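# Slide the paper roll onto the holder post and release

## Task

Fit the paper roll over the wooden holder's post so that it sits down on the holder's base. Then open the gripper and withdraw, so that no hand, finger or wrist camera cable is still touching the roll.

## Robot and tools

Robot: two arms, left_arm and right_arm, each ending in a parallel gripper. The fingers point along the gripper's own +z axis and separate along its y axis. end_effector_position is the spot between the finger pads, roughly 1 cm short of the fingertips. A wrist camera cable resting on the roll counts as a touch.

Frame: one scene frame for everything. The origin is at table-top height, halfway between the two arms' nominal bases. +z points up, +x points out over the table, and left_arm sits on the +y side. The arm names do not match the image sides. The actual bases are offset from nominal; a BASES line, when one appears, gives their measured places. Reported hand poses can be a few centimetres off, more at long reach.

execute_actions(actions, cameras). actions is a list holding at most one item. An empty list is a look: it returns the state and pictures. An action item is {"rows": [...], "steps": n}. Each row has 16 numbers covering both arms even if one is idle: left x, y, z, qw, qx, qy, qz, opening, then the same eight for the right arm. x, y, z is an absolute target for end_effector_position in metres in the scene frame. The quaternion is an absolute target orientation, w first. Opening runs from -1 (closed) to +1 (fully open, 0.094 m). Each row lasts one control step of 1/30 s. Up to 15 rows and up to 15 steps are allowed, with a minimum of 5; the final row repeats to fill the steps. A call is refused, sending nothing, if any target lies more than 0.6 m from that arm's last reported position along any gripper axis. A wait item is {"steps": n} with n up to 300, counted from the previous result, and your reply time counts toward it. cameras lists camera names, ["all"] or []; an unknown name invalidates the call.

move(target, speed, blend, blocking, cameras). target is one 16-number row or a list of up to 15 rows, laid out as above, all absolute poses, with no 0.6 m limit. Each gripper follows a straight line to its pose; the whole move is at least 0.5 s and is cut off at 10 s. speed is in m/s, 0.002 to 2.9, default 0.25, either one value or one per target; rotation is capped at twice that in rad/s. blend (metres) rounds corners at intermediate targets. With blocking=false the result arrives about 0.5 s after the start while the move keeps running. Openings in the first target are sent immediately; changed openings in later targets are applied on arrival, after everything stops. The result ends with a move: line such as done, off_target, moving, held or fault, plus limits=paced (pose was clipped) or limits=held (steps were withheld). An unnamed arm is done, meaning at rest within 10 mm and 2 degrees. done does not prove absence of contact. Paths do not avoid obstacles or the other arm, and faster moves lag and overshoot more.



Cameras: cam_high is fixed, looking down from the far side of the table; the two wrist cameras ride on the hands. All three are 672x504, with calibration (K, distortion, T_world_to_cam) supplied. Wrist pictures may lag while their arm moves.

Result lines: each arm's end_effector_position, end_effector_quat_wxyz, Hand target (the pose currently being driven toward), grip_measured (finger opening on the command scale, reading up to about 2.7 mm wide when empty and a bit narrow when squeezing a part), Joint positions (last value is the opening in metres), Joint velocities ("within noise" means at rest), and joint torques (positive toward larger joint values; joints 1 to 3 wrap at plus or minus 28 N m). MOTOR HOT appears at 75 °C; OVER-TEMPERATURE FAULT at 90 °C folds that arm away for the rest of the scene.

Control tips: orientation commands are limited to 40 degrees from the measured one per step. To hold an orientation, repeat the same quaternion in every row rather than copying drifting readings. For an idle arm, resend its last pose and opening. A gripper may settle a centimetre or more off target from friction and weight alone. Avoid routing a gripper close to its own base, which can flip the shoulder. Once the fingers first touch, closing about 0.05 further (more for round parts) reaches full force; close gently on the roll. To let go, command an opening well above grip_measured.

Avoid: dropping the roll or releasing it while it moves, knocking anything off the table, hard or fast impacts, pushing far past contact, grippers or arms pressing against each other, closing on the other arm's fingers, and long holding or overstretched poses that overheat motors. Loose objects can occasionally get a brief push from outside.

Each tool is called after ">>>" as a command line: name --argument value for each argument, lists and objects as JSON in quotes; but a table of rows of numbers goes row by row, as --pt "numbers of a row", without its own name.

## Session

>>> execute_actions --actions '[]' --cameras '["all"]'

>>> zoom_image --camera "cam_high" --region '[120, 60, 560, 390]'

Scene clock: 0.00 s of 4400.00 s.
left_arm: end_effector_position=(+0.2734, +0.2698, +0.1704) grip_measured=+1.000 end_effector_quat_wxyz=(+0.613, -0.019, +0.788, +0.051) | right_arm: end_effector_position=(+0.3790, -0.1786, +0.0822) grip_measured=+1.000 end_effector_quat_wxyz=(+0.474, -0.118, +0.868, +0.090)
Joint positions: left_arm=[-0.266 0.121 0.209 -0.349 -0.344 -0.031 0.094] | right_arm=[0.363 1.627 0.664 0.398 0.046 0.081 0.094]
Joint velocities: within noise
Joint torques (N m): no reading
Motor temperatures (°C): left_arm=[23 24 21 24 22 21 23] | right_arm=[23 23 22 22 22 23 24]
Heat: left arm: 24 °C; right arm: 24 °C.
Hand target: left_arm +0.2725, +0.2703, +0.1734; +0.616, -0.020, +0.786, +0.051 | right_arm +0.3823, -0.1774, +0.0908; +0.483, -0.117, +0.863, +0.092
camera_calibration:
cam_left_wrist: T_world_to_cam=[[0.101817, -0.992512, 0.0674804, 0.224411], [-0.662345, -0.118246, -0.739809, 0.363948], [0.742248, 0.0306295, -0.669425, 0.00653824], [0, 0, 0, 1]] pos_world=[0.213357, 0.265566, 0.258486]
cam_right_wrist: T_world_to_cam=[[0.371663, -0.927238, 0.0457862, -0.31111], [-0.803107, -0.345865, -0.485178, 0.306245], [0.465711, 0.143551, -0.873216, 0.0248398], [0, 0, 0, 1]] pos_world=[0.350007, -0.186119, 0.184518]

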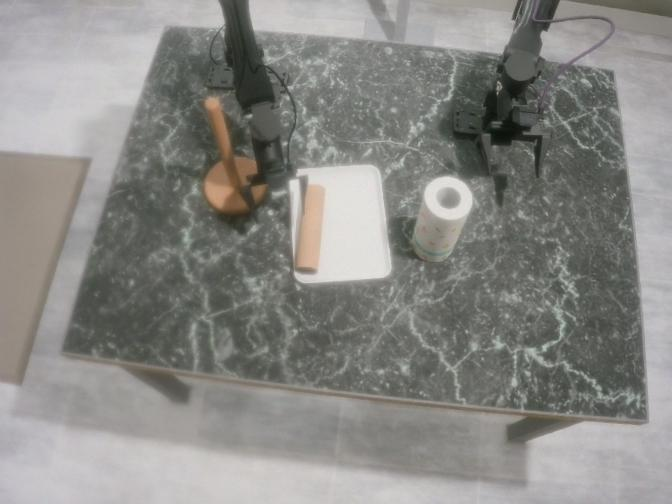

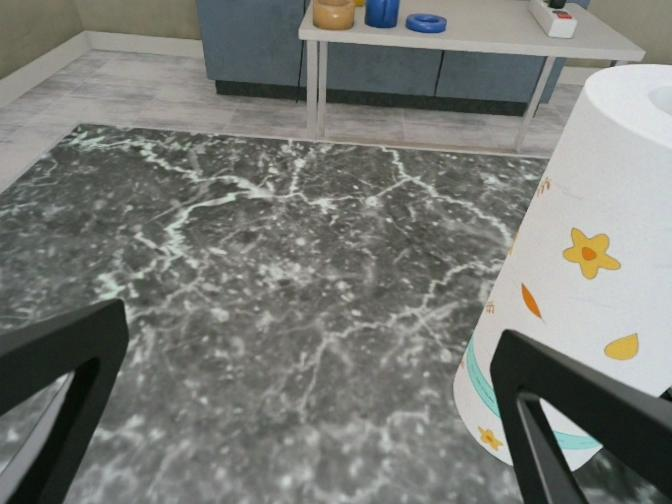

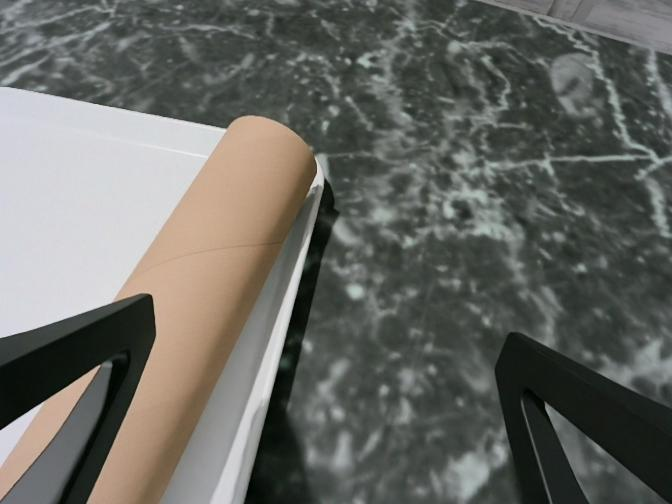

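Scaled by 1.145 from the camera's 672x504 image, which has a finer 960x720 frame.

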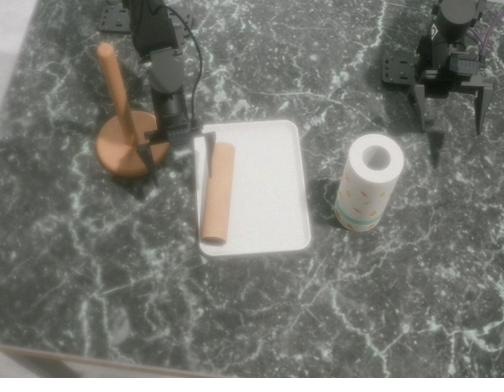

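>>> zoom_image --camera "cam_high" --region '[395, 165, 490, 275]'

>>> zoom_image --camera "cam_high" --region '[190, 80, 310, 230]'

Scaled by 4.582 from the camera's 672x504 image, which has a finer 960x720 frame.

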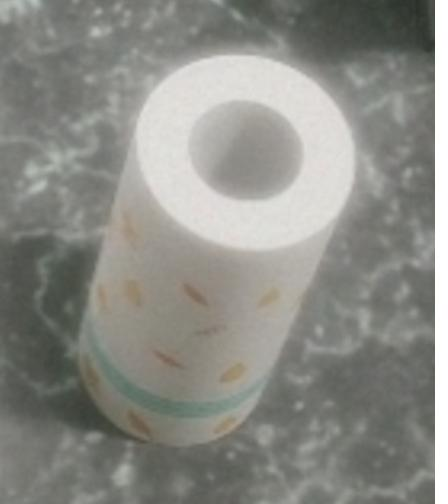

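Scaled by 3.360 from the camera's 672x504 image, which has a finer 960x720 frame.

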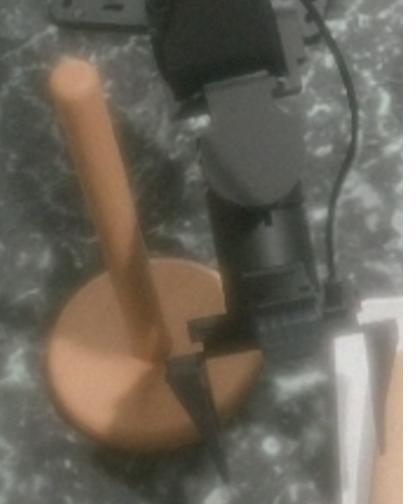

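>>> move --pt "0.227 0.41 0.1734 0.5734 -0.2515 0.745 0.2309 1 0.345 -0.08 0.17 0.5851 -0.317 0.6973 0.2661 1" --pt "0.227 0.41 0.1734 0.5734 -0.2515 0.745 0.2309 1 0.2944 0.0613 0.142 0.5851 -0.317 0.6973 0.2661 1" --speed '[0.5, 0.4]' --blend '[0.05, 0]' --cameras '["cam_high", "cam_right_wrist"]'

>>> zoom_image --camera "cam_high" --region '[330, 80, 490, 275]'

Scene clock: 11.77 s of 4400.00 s.
left_arm: end_effector_position=(+0.2269, +0.4089, +0.1722) grip_measured=+1.000 end_effector_quat_wxyz=(+0.574, -0.254, +0.744, +0.227) | right_arm: end_effector_position=(+0.2856, +0.0568, +0.1380) grip_measured=+1.000 end_effector_quat_wxyz=(+0.576, -0.328, +0.700, +0.266)
Joint positions: left_arm=[0.46 0.115 0.209 -0.341 -0.221 -0.007 0.094] | right_arm=[0.888 1.823 0.745 0.882 0.029 0 0.094]
Joint velocities: within noise
Joint torques (N m): left_arm=[0.51 2.59 7.62 2.27 -0.02 0.09] | right_arm=[-0.21 -6.98 8.92 2.05 0.15 0.12]
Motor temperatures (°C): left_arm=[23 24 22 28 22 21 23] | right_arm=[23 24 23 24 22 23 24]
Heat: left arm: 28 °C; right arm: 24 °C.
Hand target: left_arm +0.2270, +0.4099, +0.1734; +0.573, -0.252, +0.745, +0.231 | right_arm +0.2940, +0.0609, +0.1421; +0.585, -0.317, +0.697, +0.266
Off the commanded pose: left_arm 0.002 m, 1 deg | right_arm 0.011 m, 2 deg.
Kept back: nothing.
move: off_target (right_arm)
camera_calibration:
cam_right_wrist: T_world_to_cam=[[0.790973, -0.599941, 0.120136, -0.209278], [-0.315332, -0.567975, -0.760244, 0.250962], [0.524335, 0.56345, -0.638433, 0.0101746], [0, 0, 0, 1]] pos_world=[0.239335, 0.0112527, 0.22243]
Images, in order (width x height): cam_high 672x504, cam_right_wrist 672x504.

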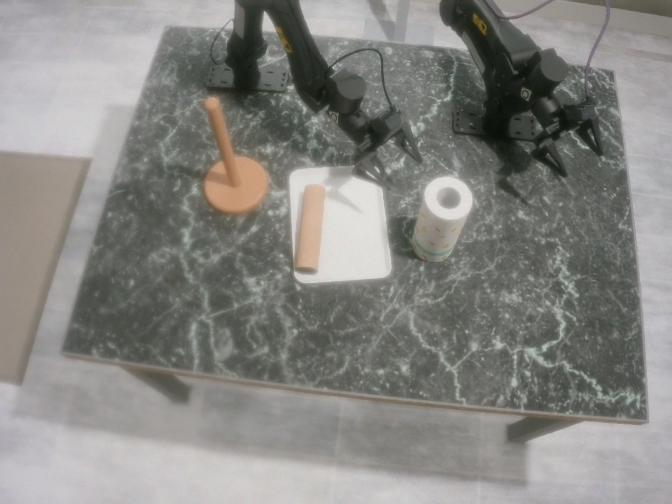

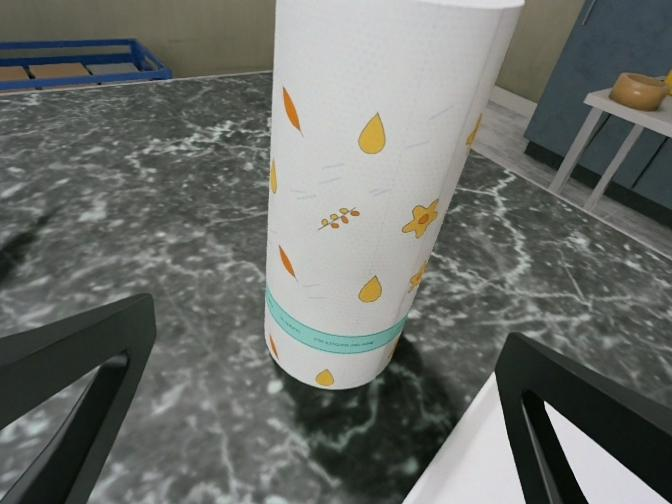

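Scaled by 2.585 from the camera's 672x504 image, which has a finer 960x720 frame.

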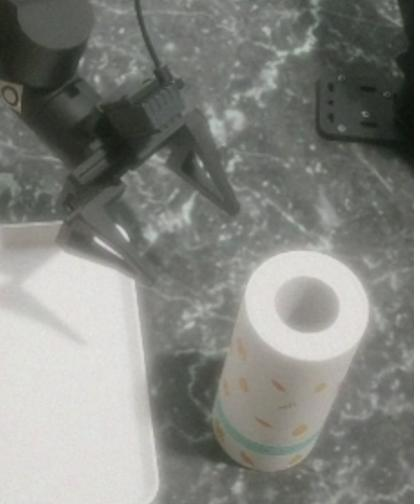

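>>> move --target '[0.2269, 0.4089, 0.1722, 0.574, -0.254, 0.744, 0.227, 1, 0.3242, 0.0844, 0.136, 0.5851, -0.317, 0.6973, 0.2661, 1]' --speed 0.2 --cameras '["cam_high", "cam_right_wrist"]'

>>> zoom_image --camera "cam_high" --region '[330, 80, 490, 275]'

Scene clock: 14.50 s of 4400.00 s.
left_arm: end_effector_position=(+0.2270, +0.4089, +0.1722) grip_measured=+1.000 end_effector_quat_wxyz=(+0.574, -0.254, +0.745, +0.227) | right_arm: end_effector_position=(+0.3183, +0.0796, +0.1381) grip_measured=+1.000 end_effector_quat_wxyz=(+0.587, -0.317, +0.697, +0.264)
Joint positions: left_arm=[0.46 0.115 0.209 -0.34 -0.221 -0.007 0.094] | right_arm=[0.868 1.952 0.9 0.879 0.031 0 0.094]
Joint velocities: within noise
Joint torques (N m): left_arm=[-0.06 2.02 7.39 2.2 -0.03 -0.04] | right_arm=[-0.47 -8.54 9.07 1.79 -0.15 0.08]
Motor temperatures (°C): left_arm=[23 24 22 28 22 21 23] | right_arm=[23 24 23 25 22 23 24]
Heat: left arm: 28 °C; right arm: 25 °C.
Hand target: left_arm +0.2269, +0.4089, +0.1722; +0.574, -0.254, +0.744, +0.227 | right_arm +0.3240, +0.0840, +0.1360; +0.585, -0.317, +0.697, +0.266
Off the commanded pose: left_arm 0.000 m, 0 deg | right_arm 0.008 m, 0 deg.
Kept back: nothing.
move: done
camera_calibration:
cam_right_wrist: T_world_to_cam=[[0.775134, -0.620104, 0.120988, -0.21489], [-0.315813, -0.546147, -0.775877, 0.274918], [0.547202, 0.563199, -0.619174, -0.0295856], [0, 0, 0, 1]] pos_world=[0.26958, 0.0335543, 0.220983]
Images, in order (width x height): cam_high 672x504, cam_right_wrist 672x504.

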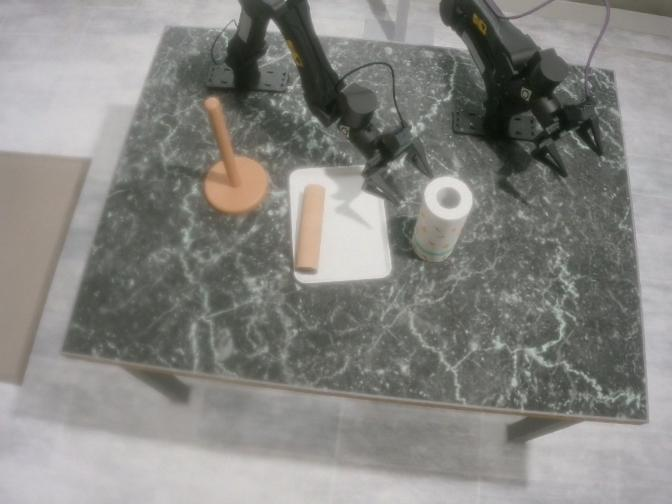

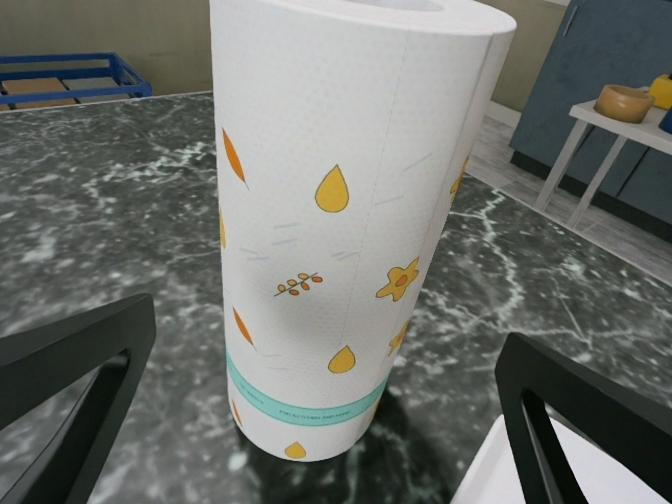

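Scaled by 2.585 from the camera's 672x504 image, which has a finer 960x720 frame.

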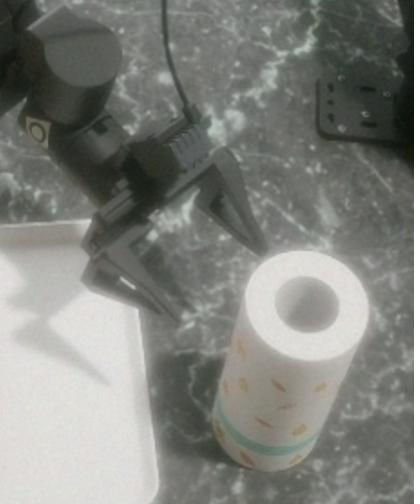

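>>> move --pt "0.2269 0.4089 0.1722 0.574 -0.254 0.744 0.227 1 0.3744 0.1415 0.134 0.5851 -0.317 0.6973 0.2661 1" --pt "0.2269 0.4089 0.1722 0.574 -0.254 0.744 0.227 1 0.3744 0.1415 0.134 0.5851 -0.317 0.6973 0.2661 0.62" --speed 0.13 --cameras '["cam_high", "cam_right_wrist"]'

>>> zoom_image --camera "cam_high" --region '[330, 80, 490, 275]'

Scene clock: 18.40 s of 4400.00 s.
left_arm: end_effector_position=(+0.2270, +0.4089, +0.1722) grip_measured=+1.000 end_effector_quat_wxyz=(+0.574, -0.254, +0.745, +0.227) | right_arm: end_effector_position=(+0.3673, +0.1377, +0.1388) grip_measured=+0.667 end_effector_quat_wxyz=(+0.588, -0.317, +0.696, +0.264)
Joint positions: left_arm=[0.46 0.115 0.209 -0.34 -0.221 -0.007 0.094] | right_arm=[0.865 2.171 1.267 0.733 0.028 0 0.078]
Joint velocities: within noise
Joint torques (N m): left_arm=[-0.05 1.98 7.34 2.19 -0.07 -0.03] | right_arm=[-0.58 -10.73 9.95 1.78 -0.15 0.05]
Motor temperatures (°C): left_arm=[23 24 22 29 22 21 23] | right_arm=[23 25 23 26 22 23 24]
Heat: left arm: 29 °C; right arm: 26 °C.
Hand target: left_arm +0.2269, +0.4089, +0.1722; +0.574, -0.254, +0.744, +0.227 | right_arm +0.3740, +0.1410, +0.1341; +0.585, -0.317, +0.697, +0.266
Off the commanded pose: left_arm 0.000 m, 0 deg | right_arm 0.009 m, 0 deg.
Kept back: nothing.
move: done
camera_calibration:
cam_right_wrist: T_world_to_cam=[[0.775729, -0.619469, 0.120429, -0.217104], [-0.314872, -0.545321, -0.77684, 0.32237], [0.546901, 0.564698, -0.618074, -0.08898], [0, 0, 0, 1]] pos_world=[0.318582, 0.0915531, 0.22158]
Images, in order (width x height): cam_high 672x504, cam_right_wrist 672x504.

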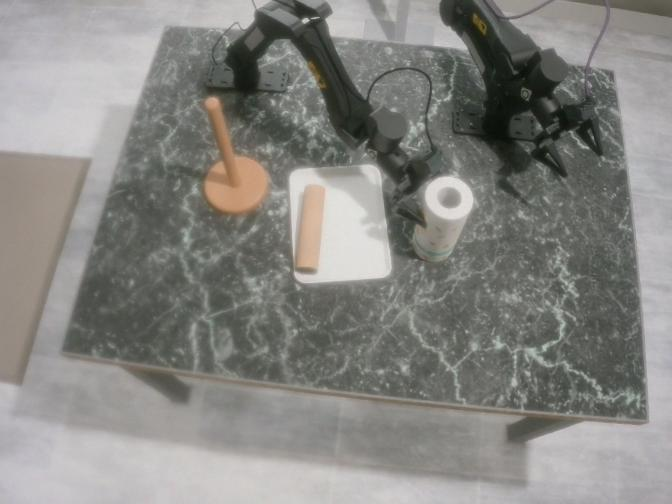

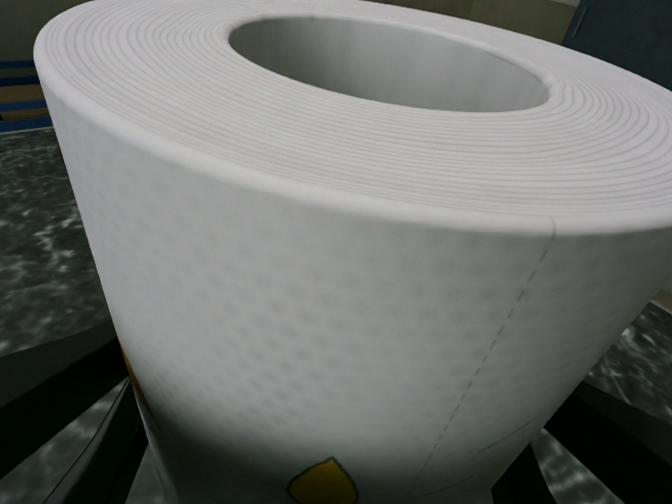

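Scaled by 2.585 from the camera's 672x504 image, which has a finer 960x720 frame.

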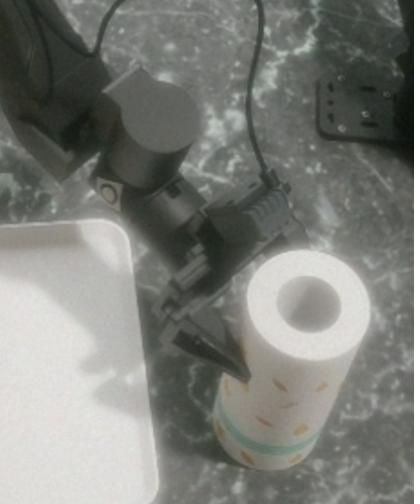

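>>> move --pt "0.2269 0.4089 0.1722 0.574 -0.254 0.744 0.227 1 0.370 0.138 0.2 0.5851 -0.317 0.6973 0.2661 0.55" --pt "0.2269 0.4089 0.1722 0.574 -0.254 0.744 0.227 1 0.335 -0.1 0.475 0.6078 -0.2494 0.7243 0.2093 0.55" --pt "0.2269 0.4089 0.1722 0.574 -0.254 0.744 0.227 1 0.284 -0.287 0.475 0.6237 -0.1853 0.7433 0.1555 0.55" --speed '[0.2, 0.45, 0.35]' --blend '[0.03, 0.05, 0]' --cameras '["cam_high", "cam_right_wrist"]'

>>> zoom_image --camera "cam_high" --region '[140, 0, 300, 240]'

Scene clock: 22.53 s of 4400.00 s.
left_arm: end_effector_position=(+0.2270, +0.4089, +0.1722) grip_measured=+1.000 end_effector_quat_wxyz=(+0.574, -0.254, +0.745, +0.227) | right_arm: end_effector_position=(+0.2835, -0.2876, +0.4730) grip_measured=+0.667 end_effector_quat_wxyz=(+0.622, -0.178, +0.747, +0.152)
Joint positions: left_arm=[0.46 0.115 0.209 -0.34 -0.221 -0.007 0.094] | right_arm=[-0.251 1.105 1.59 -0.723 -0.698 -0.148 0.078]
Joint velocities: within noise
Joint torques (N m): left_arm=[-0.05 1.96 7.31 2.17 -0.05 -0.03] | right_arm=[-0.59 -1.55 6.54 1.77 -0.33 -0.03]
Motor temperatures (°C): left_arm=[23 24 22 29 22 21 23] | right_arm=[23 25 24 26 22 23 24]
Heat: left arm: 29 °C; right arm: 26 °C.
Hand target: left_arm +0.2269, +0.4089, +0.1722; +0.574, -0.254, +0.744, +0.227 | right_arm +0.2839, -0.2870, +0.4751; +0.624, -0.185, +0.743, +0.155
Off the commanded pose: left_arm 0.000 m, 0 deg | right_arm 0.002 m, 1 deg.
Kept back: nothing.
move: done
camera_calibration:
cam_right_wrist: T_world_to_cam=[[0.494327, -0.862398, 0.109137, -0.4406], [-0.50502, -0.387103, -0.771431, 0.420426], [0.707528, 0.326223, -0.626884, 0.293633], [0, 0, 0, 1]] pos_world=[0.222371, -0.313014, 0.556489]
Images, in order (width x height): cam_high 672x504, cam_right_wrist 672x504.

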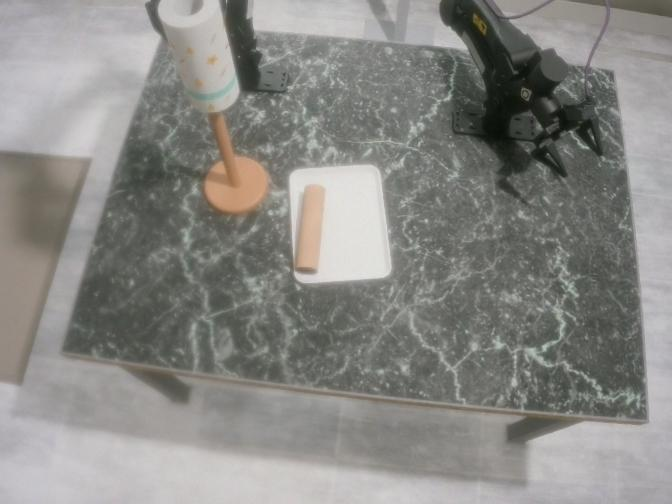

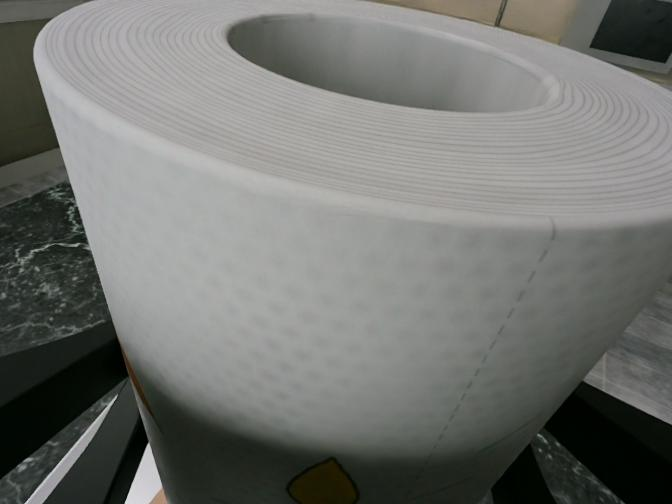

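Scaled by 2.100 from the camera's 672x504 image, which has a finer 960x720 frame.

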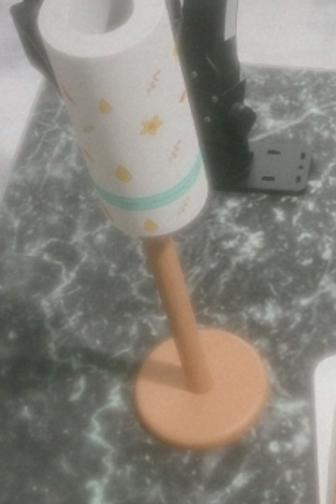

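>>> zoom_image --camera "cam_high" --region '[150, 0, 260, 130]'

>>> zoom_image --camera "cam_high" --region '[170, 60, 290, 220]'

Scaled by 3.877 from the camera's 672x504 image, which has a finer 960x720 frame.

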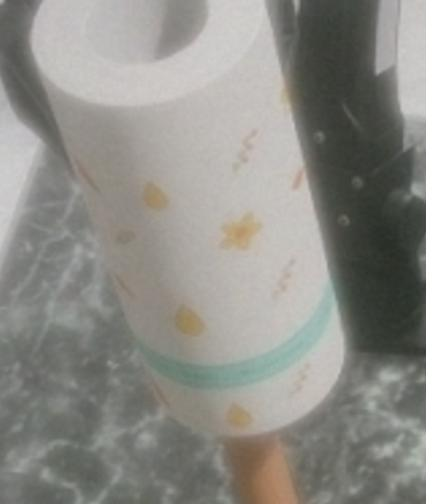

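Scaled by 3.150 from the camera's 672x504 image, which has a finer 960x720 frame.

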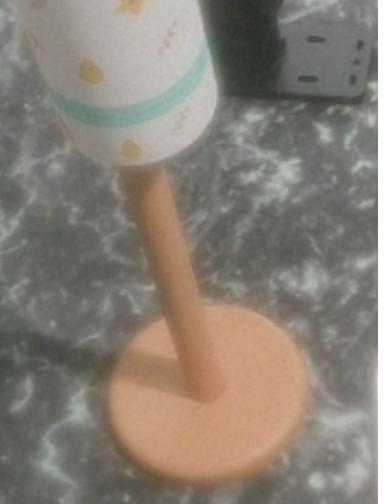

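>>> move --pt "0.2269 0.4089 0.1722 0.574 -0.254 0.744 0.227 1 0.284 -0.2945 0.468 0.6237 -0.1853 0.7433 0.1555 0.55" --pt "0.2269 0.4089 0.1722 0.574 -0.254 0.744 0.227 1 0.284 -0.2945 0.405 0.6237 -0.1853 0.7433 0.1555 0.55" --speed '[0.06, 0.1]' --blend '[0.005, 0]' --cameras '["cam_high", "cam_right_wrist"]'

>>> zoom_image --camera "cam_high" --region '[150, 20, 290, 220]'

>>> zoom_image --camera "cam_high" --region '[165, 80, 265, 200]'

Scene clock: 26.83 s of 4400.00 s.
left_arm: end_effector_position=(+0.2270, +0.4089, +0.1722) grip_measured=+1.000 end_effector_quat_wxyz=(+0.574, -0.254, +0.745, +0.227) | right_arm: end_effector_position=(+0.2893, -0.2964, +0.3945) grip_measured=+0.667 end_effector_quat_wxyz=(+0.605, -0.174, +0.760, +0.159)
Joint positions: left_arm=[0.46 0.115 0.209 -0.34 -0.221 -0.007 0.094] | right_arm=[-0.294 0.994 1.222 -0.525 -0.741 -0.172 0.078]
Joint velocities: within noise
Joint torques (N m): left_arm=[-0.02 1.99 7.42 2.18 -0.04 -0.04] | right_arm=[-0.68 -4.34 5.98 2.1 -0.44 0.02]
Motor temperatures (°C): left_arm=[23 24 22 29 22 21 23] | right_arm=[23 25 24 26 22 23 25]
Heat: left arm: 29 °C; right arm: 26 °C.
Hand target: left_arm +0.2269, +0.4089, +0.1722; +0.574, -0.254, +0.744, +0.227 | right_arm +0.2838, -0.2943, +0.4049; +0.623, -0.186, +0.744, +0.155
Off the commanded pose: left_arm 0.000 m, 0 deg | right_arm 0.012 m, 3 deg.
Kept back: nothing.
move: off_target (right_arm)
camera_calibration:
cam_right_wrist: T_world_to_cam=[[0.500923, -0.861532, 0.0826935, -0.433675], [-0.537233, -0.384424, -0.750732, 0.361389], [0.678569, 0.331634, -0.65541, 0.264513], [0, 0, 0, 1]] pos_world=[0.231898, -0.32242, 0.480533]
Images, in order (width x height): cam_high 672x504, cam_right_wrist 672x504.

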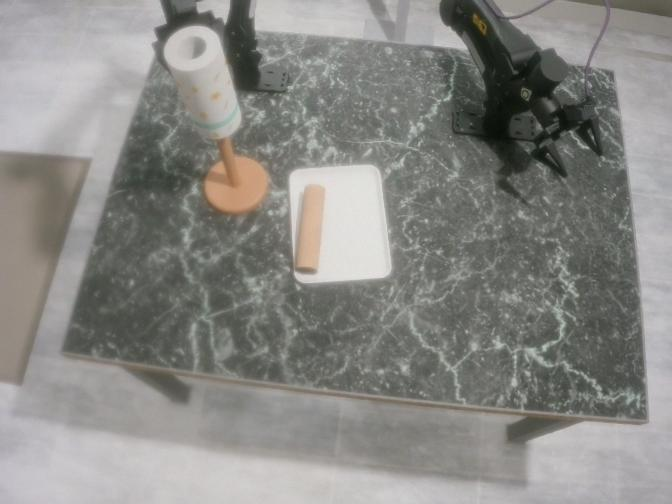

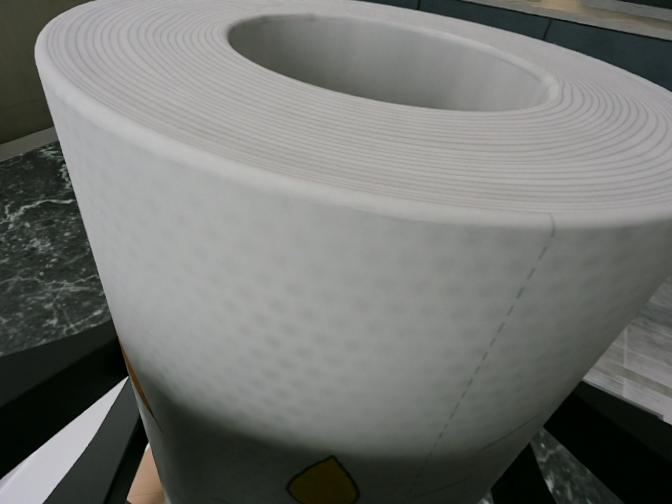

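Scaled by 2.520 from the camera's 672x504 image, which has a finer 960x720 frame.

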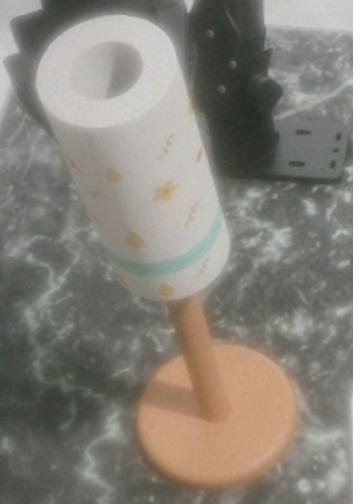

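Scaled by 4.200 from the camera's 672x504 image, which has a finer 960x720 frame.

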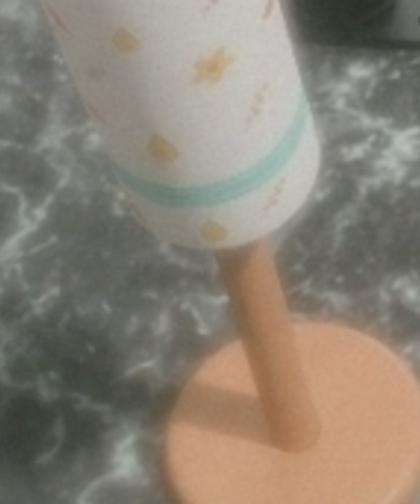

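>>> move --pt "0.2269 0.4089 0.1722 0.574 -0.254 0.744 0.227 1 0.281 -0.298 0.37 0.6334 -0.1833 0.7351 0.1579 0.55" --pt "0.2269 0.4089 0.1722 0.574 -0.254 0.744 0.227 1 0.281 -0.298 0.215 0.6334 -0.1833 0.7351 0.1579 0.55" --speed '[0.1, 0.16]' --blend '[0.01, 0]' --cameras '["cam_high", "cam_right_wrist"]'

>>> zoom_image --camera "cam_high" --region '[150, 60, 290, 230]'

Scene clock: 29.93 s of 4400.00 s.
left_arm: end_effector_position=(+0.2270, +0.4089, +0.1722) grip_measured=+1.000 end_effector_quat_wxyz=(+0.574, -0.254, +0.745, +0.227) | right_arm: end_effector_position=(+0.2813, -0.2980, +0.2151) grip_measured=+0.667 end_effector_quat_wxyz=(+0.629, -0.181, +0.741, +0.154)
Joint positions: left_arm=[0.46 0.115 0.209 -0.34 -0.221 -0.007 0.094] | right_arm=[-0.324 0.846 0.381 0.235 -0.777 -0.162 0.078]
Joint velocities: within noise
Joint torques (N m): left_arm=[-0.09 1.96 7.31 2.2 -0.04 -0.03] | right_arm=[-0.7 -0.68 6.5 2.04 -0.36 0.1]
Motor temperatures (°C): left_arm=[23 24 22 30 22 21 23] | right_arm=[23 25 24 27 22 23 25]
Heat: left arm: 30 °C; right arm: 27 °C.
Hand target: left_arm +0.2269, +0.4089, +0.1722; +0.574, -0.254, +0.744, +0.227 | right_arm +0.2809, -0.2979, +0.2150; +0.633, -0.183, +0.735, +0.158
Off the commanded pose: left_arm 0.000 m, 0 deg | right_arm 0.000 m, 1 deg.
Kept back: nothing.
move: done
camera_calibration:
cam_right_wrist: T_world_to_cam=[[0.496982, -0.859985, 0.115907, -0.421796], [-0.487929, -0.387397, -0.782208, 0.213768], [0.717589, 0.332189, -0.612141, 0.132747], [0, 0, 0, 1]] pos_world=[0.218671, -0.324022, 0.29736]
Images, in order (width x height): cam_high 672x504, cam_right_wrist 672x504.

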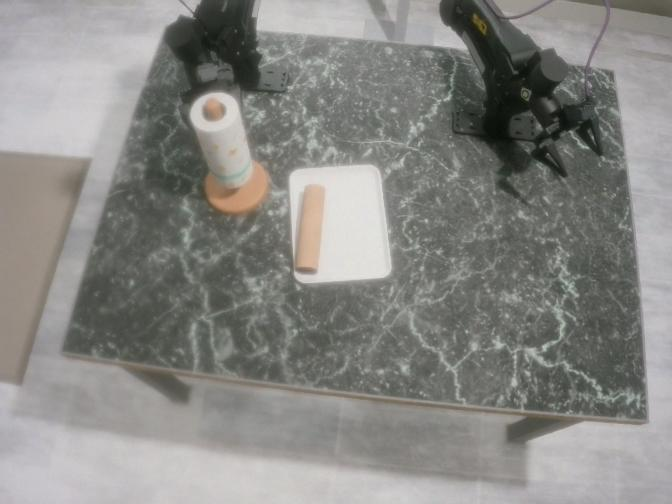

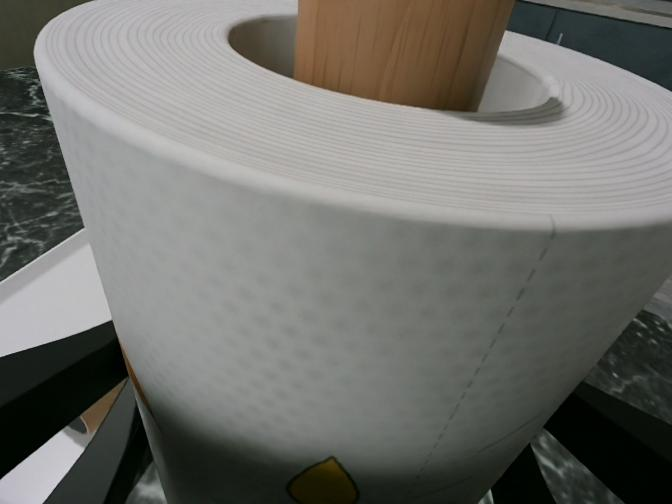

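Scaled by 2.965 from the camera's 672x504 image, which has a finer 960x720 frame.

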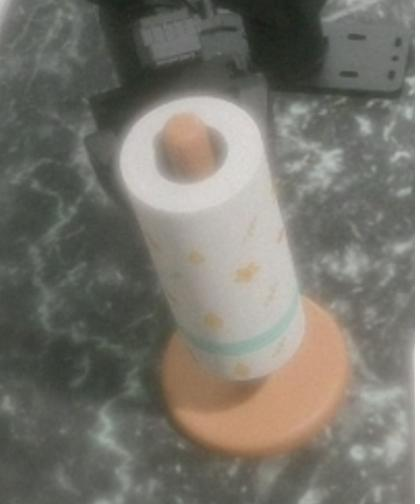

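>>> move --pt "0.2269 0.4089 0.1722 0.574 -0.254 0.744 0.227 1 0.2815 -0.2985 0.173 0.6334 -0.1833 0.7351 0.1579 0.55" --pt "0.2269 0.4089 0.1722 0.574 -0.254 0.744 0.227 1 0.2815 -0.2985 0.145 0.6334 -0.1833 0.7351 0.1579 0.55" --speed '[0.16, 0.05]' --blend '[0.01, 0]' --cameras '["cam_high", "cam_right_wrist"]'

>>> zoom_image --camera "cam_high" --region '[150, 60, 290, 230]'

Scene clock: 31.93 s of 4400.00 s.
left_arm: end_effector_position=(+0.2270, +0.4089, +0.1722) grip_measured=+1.000 end_effector_quat_wxyz=(+0.574, -0.254, +0.745, +0.227) | right_arm: end_effector_position=(+0.2838, -0.2969, +0.1513) grip_measured=+0.667 end_effector_quat_wxyz=(+0.636, -0.187, +0.732, +0.158)
Joint positions: left_arm=[0.46 0.115 0.209 -0.34 -0.221 -0.007 0.094] | right_arm=[-0.326 1.111 0.16 0.749 -0.796 -0.153 0.078]
Joint velocities: within noise
Joint torques (N m): left_arm=[0.03 2.02 7.31 2.18 -0.03 -0.01] | right_arm=[-0.72 -1.4 4.82 1.76 -0.13 -0.01]
Motor temperatures (°C): left_arm=[23 24 22 30 22 21 23] | right_arm=[23 24 24 27 22 23 25]
Heat: left arm: 30 °C; right arm: 27 °C.
Hand target: left_arm +0.2269, +0.4089, +0.1722; +0.574, -0.254, +0.744, +0.227 | right_arm +0.2815, -0.2984, +0.1452; +0.633, -0.183, +0.735, +0.158
Off the commanded pose: left_arm 0.000 m, 0 deg | right_arm 0.007 m, 1 deg.
Kept back: nothing.
move: done
camera_calibration:
cam_right_wrist: T_world_to_cam=[[0.507373, -0.852662, 0.124659, -0.416823], [-0.463804, -0.39213, -0.794431, 0.159161], [0.726263, 0.345256, -0.594424, 0.0902105], [0, 0, 0, 1]] pos_world=[0.219788, -0.324143, 0.232027]
Images, in order (width x height): cam_high 672x504, cam_right_wrist 672x504.

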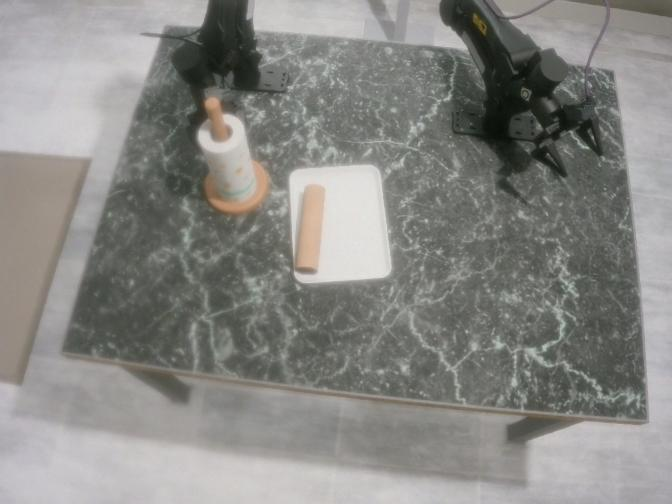

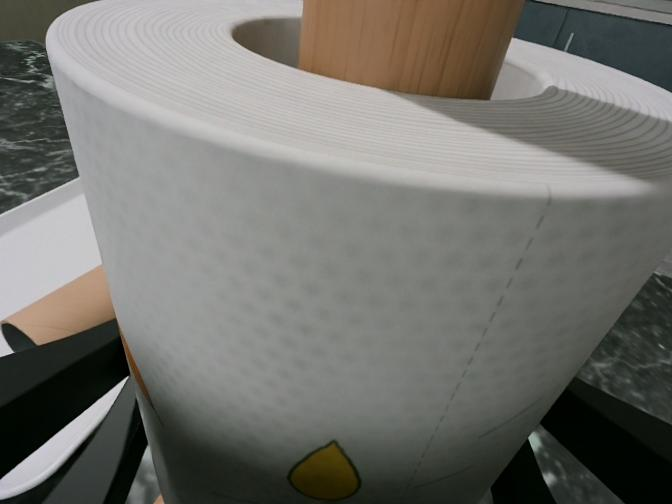

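Scaled by 2.965 from the camera's 672x504 image, which has a finer 960x720 frame.

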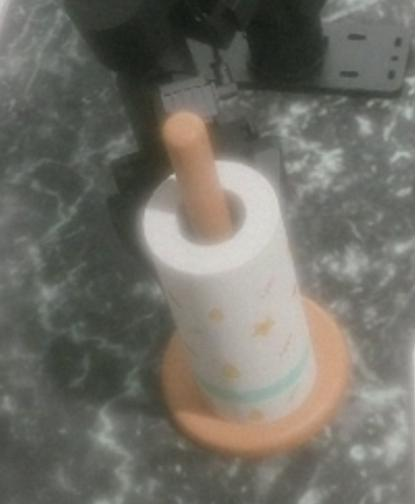

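>>> move --pt "0.2269 0.4089 0.1722 0.574 -0.254 0.744 0.227 1 0.2838 -0.2969 0.1513 0.636 -0.187 0.732 0.158 1" --pt "0.2269 0.4089 0.1722 0.574 -0.254 0.744 0.227 1 0.2838 -0.2969 0.23 0.636 -0.187 0.732 0.158 1" --pt "0.2269 0.4089 0.1722 0.574 -0.254 0.744 0.227 1 0.2838 -0.2969 0.36 0.636 -0.187 0.732 0.158 1" --speed '[0.1, 0.12, 0.3]' --blend '[0, 0.02, 0]' --cameras '["cam_high", "cam_right_wrist"]'

>>> zoom_image --camera "cam_high" --region '[150, 60, 290, 230]'

Scene clock: 36.60 s of 4400.00 s.
left_arm: end_effector_position=(+0.2270, +0.4089, +0.1722) grip_measured=+1.000 end_effector_quat_wxyz=(+0.574, -0.254, +0.745, +0.227) | right_arm: end_effector_position=(+0.2845, -0.2971, +0.3484) grip_measured=+0.998 end_effector_quat_wxyz=(+0.630, -0.181, +0.737, +0.164)
Joint positions: left_arm=[0.46 0.115 0.209 -0.34 -0.221 -0.007 0.094] | right_arm=[-0.326 0.884 0.919 -0.256 -0.796 -0.146 0.094]
Joint velocities: within noise
Joint torques (N m): left_arm=[-0.05 2 7.35 2.18 -0.04 -0.03] | right_arm=[-0.02 -1.24 10.66 1.54 -0.11 -0.05]
Motor temperatures (°C): left_arm=[23 24 23 30 22 21 23] | right_arm=[23 24 24 27 22 23 25]
Heat: left arm: 30 °C; right arm: 27 °C.
Hand target: left_arm +0.2269, +0.4089, +0.1722; +0.574, -0.254, +0.744, +0.227 | right_arm +0.2836, -0.2968, +0.3599; +0.636, -0.187, +0.732, +0.158
Off the commanded pose: left_arm 0.000 m, 0 deg | right_arm 0.012 m, 1 deg.
Kept back: nothing.
move: off_target (right_arm)
camera_calibration:
cam_right_wrist: T_world_to_cam=[[0.509129, -0.85448, 0.103208, -0.435522], [-0.481023, -0.381927, -0.789144, 0.322057], [0.713726, 0.352131, -0.605475, 0.216411], [0, 0, 0, 1]] pos_world=[0.222195, -0.325347, 0.430131]
Images, in order (width x height): cam_high 672x504, cam_right_wrist 672x504.

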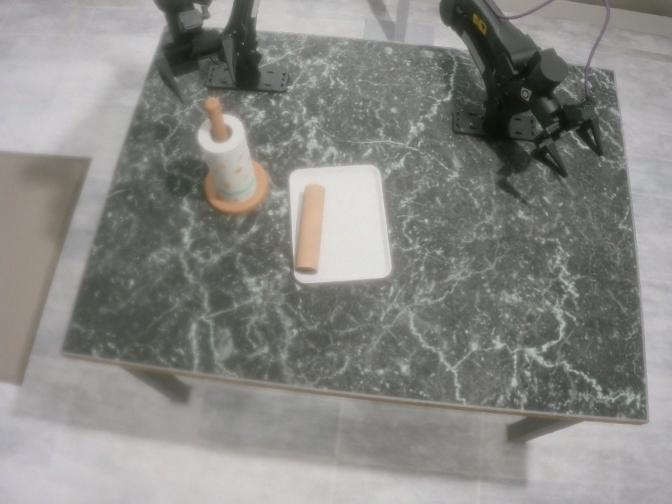

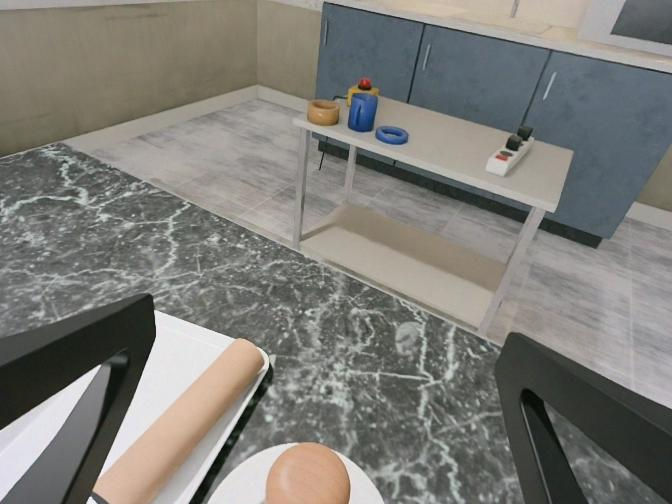

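Scaled by 2.965 from the camera's 672x504 image, which has a finer 960x720 frame.

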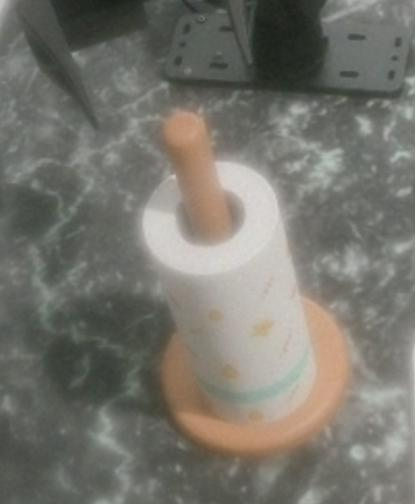

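>>> finished_scene --scene 2

The scene is finished: the task was done.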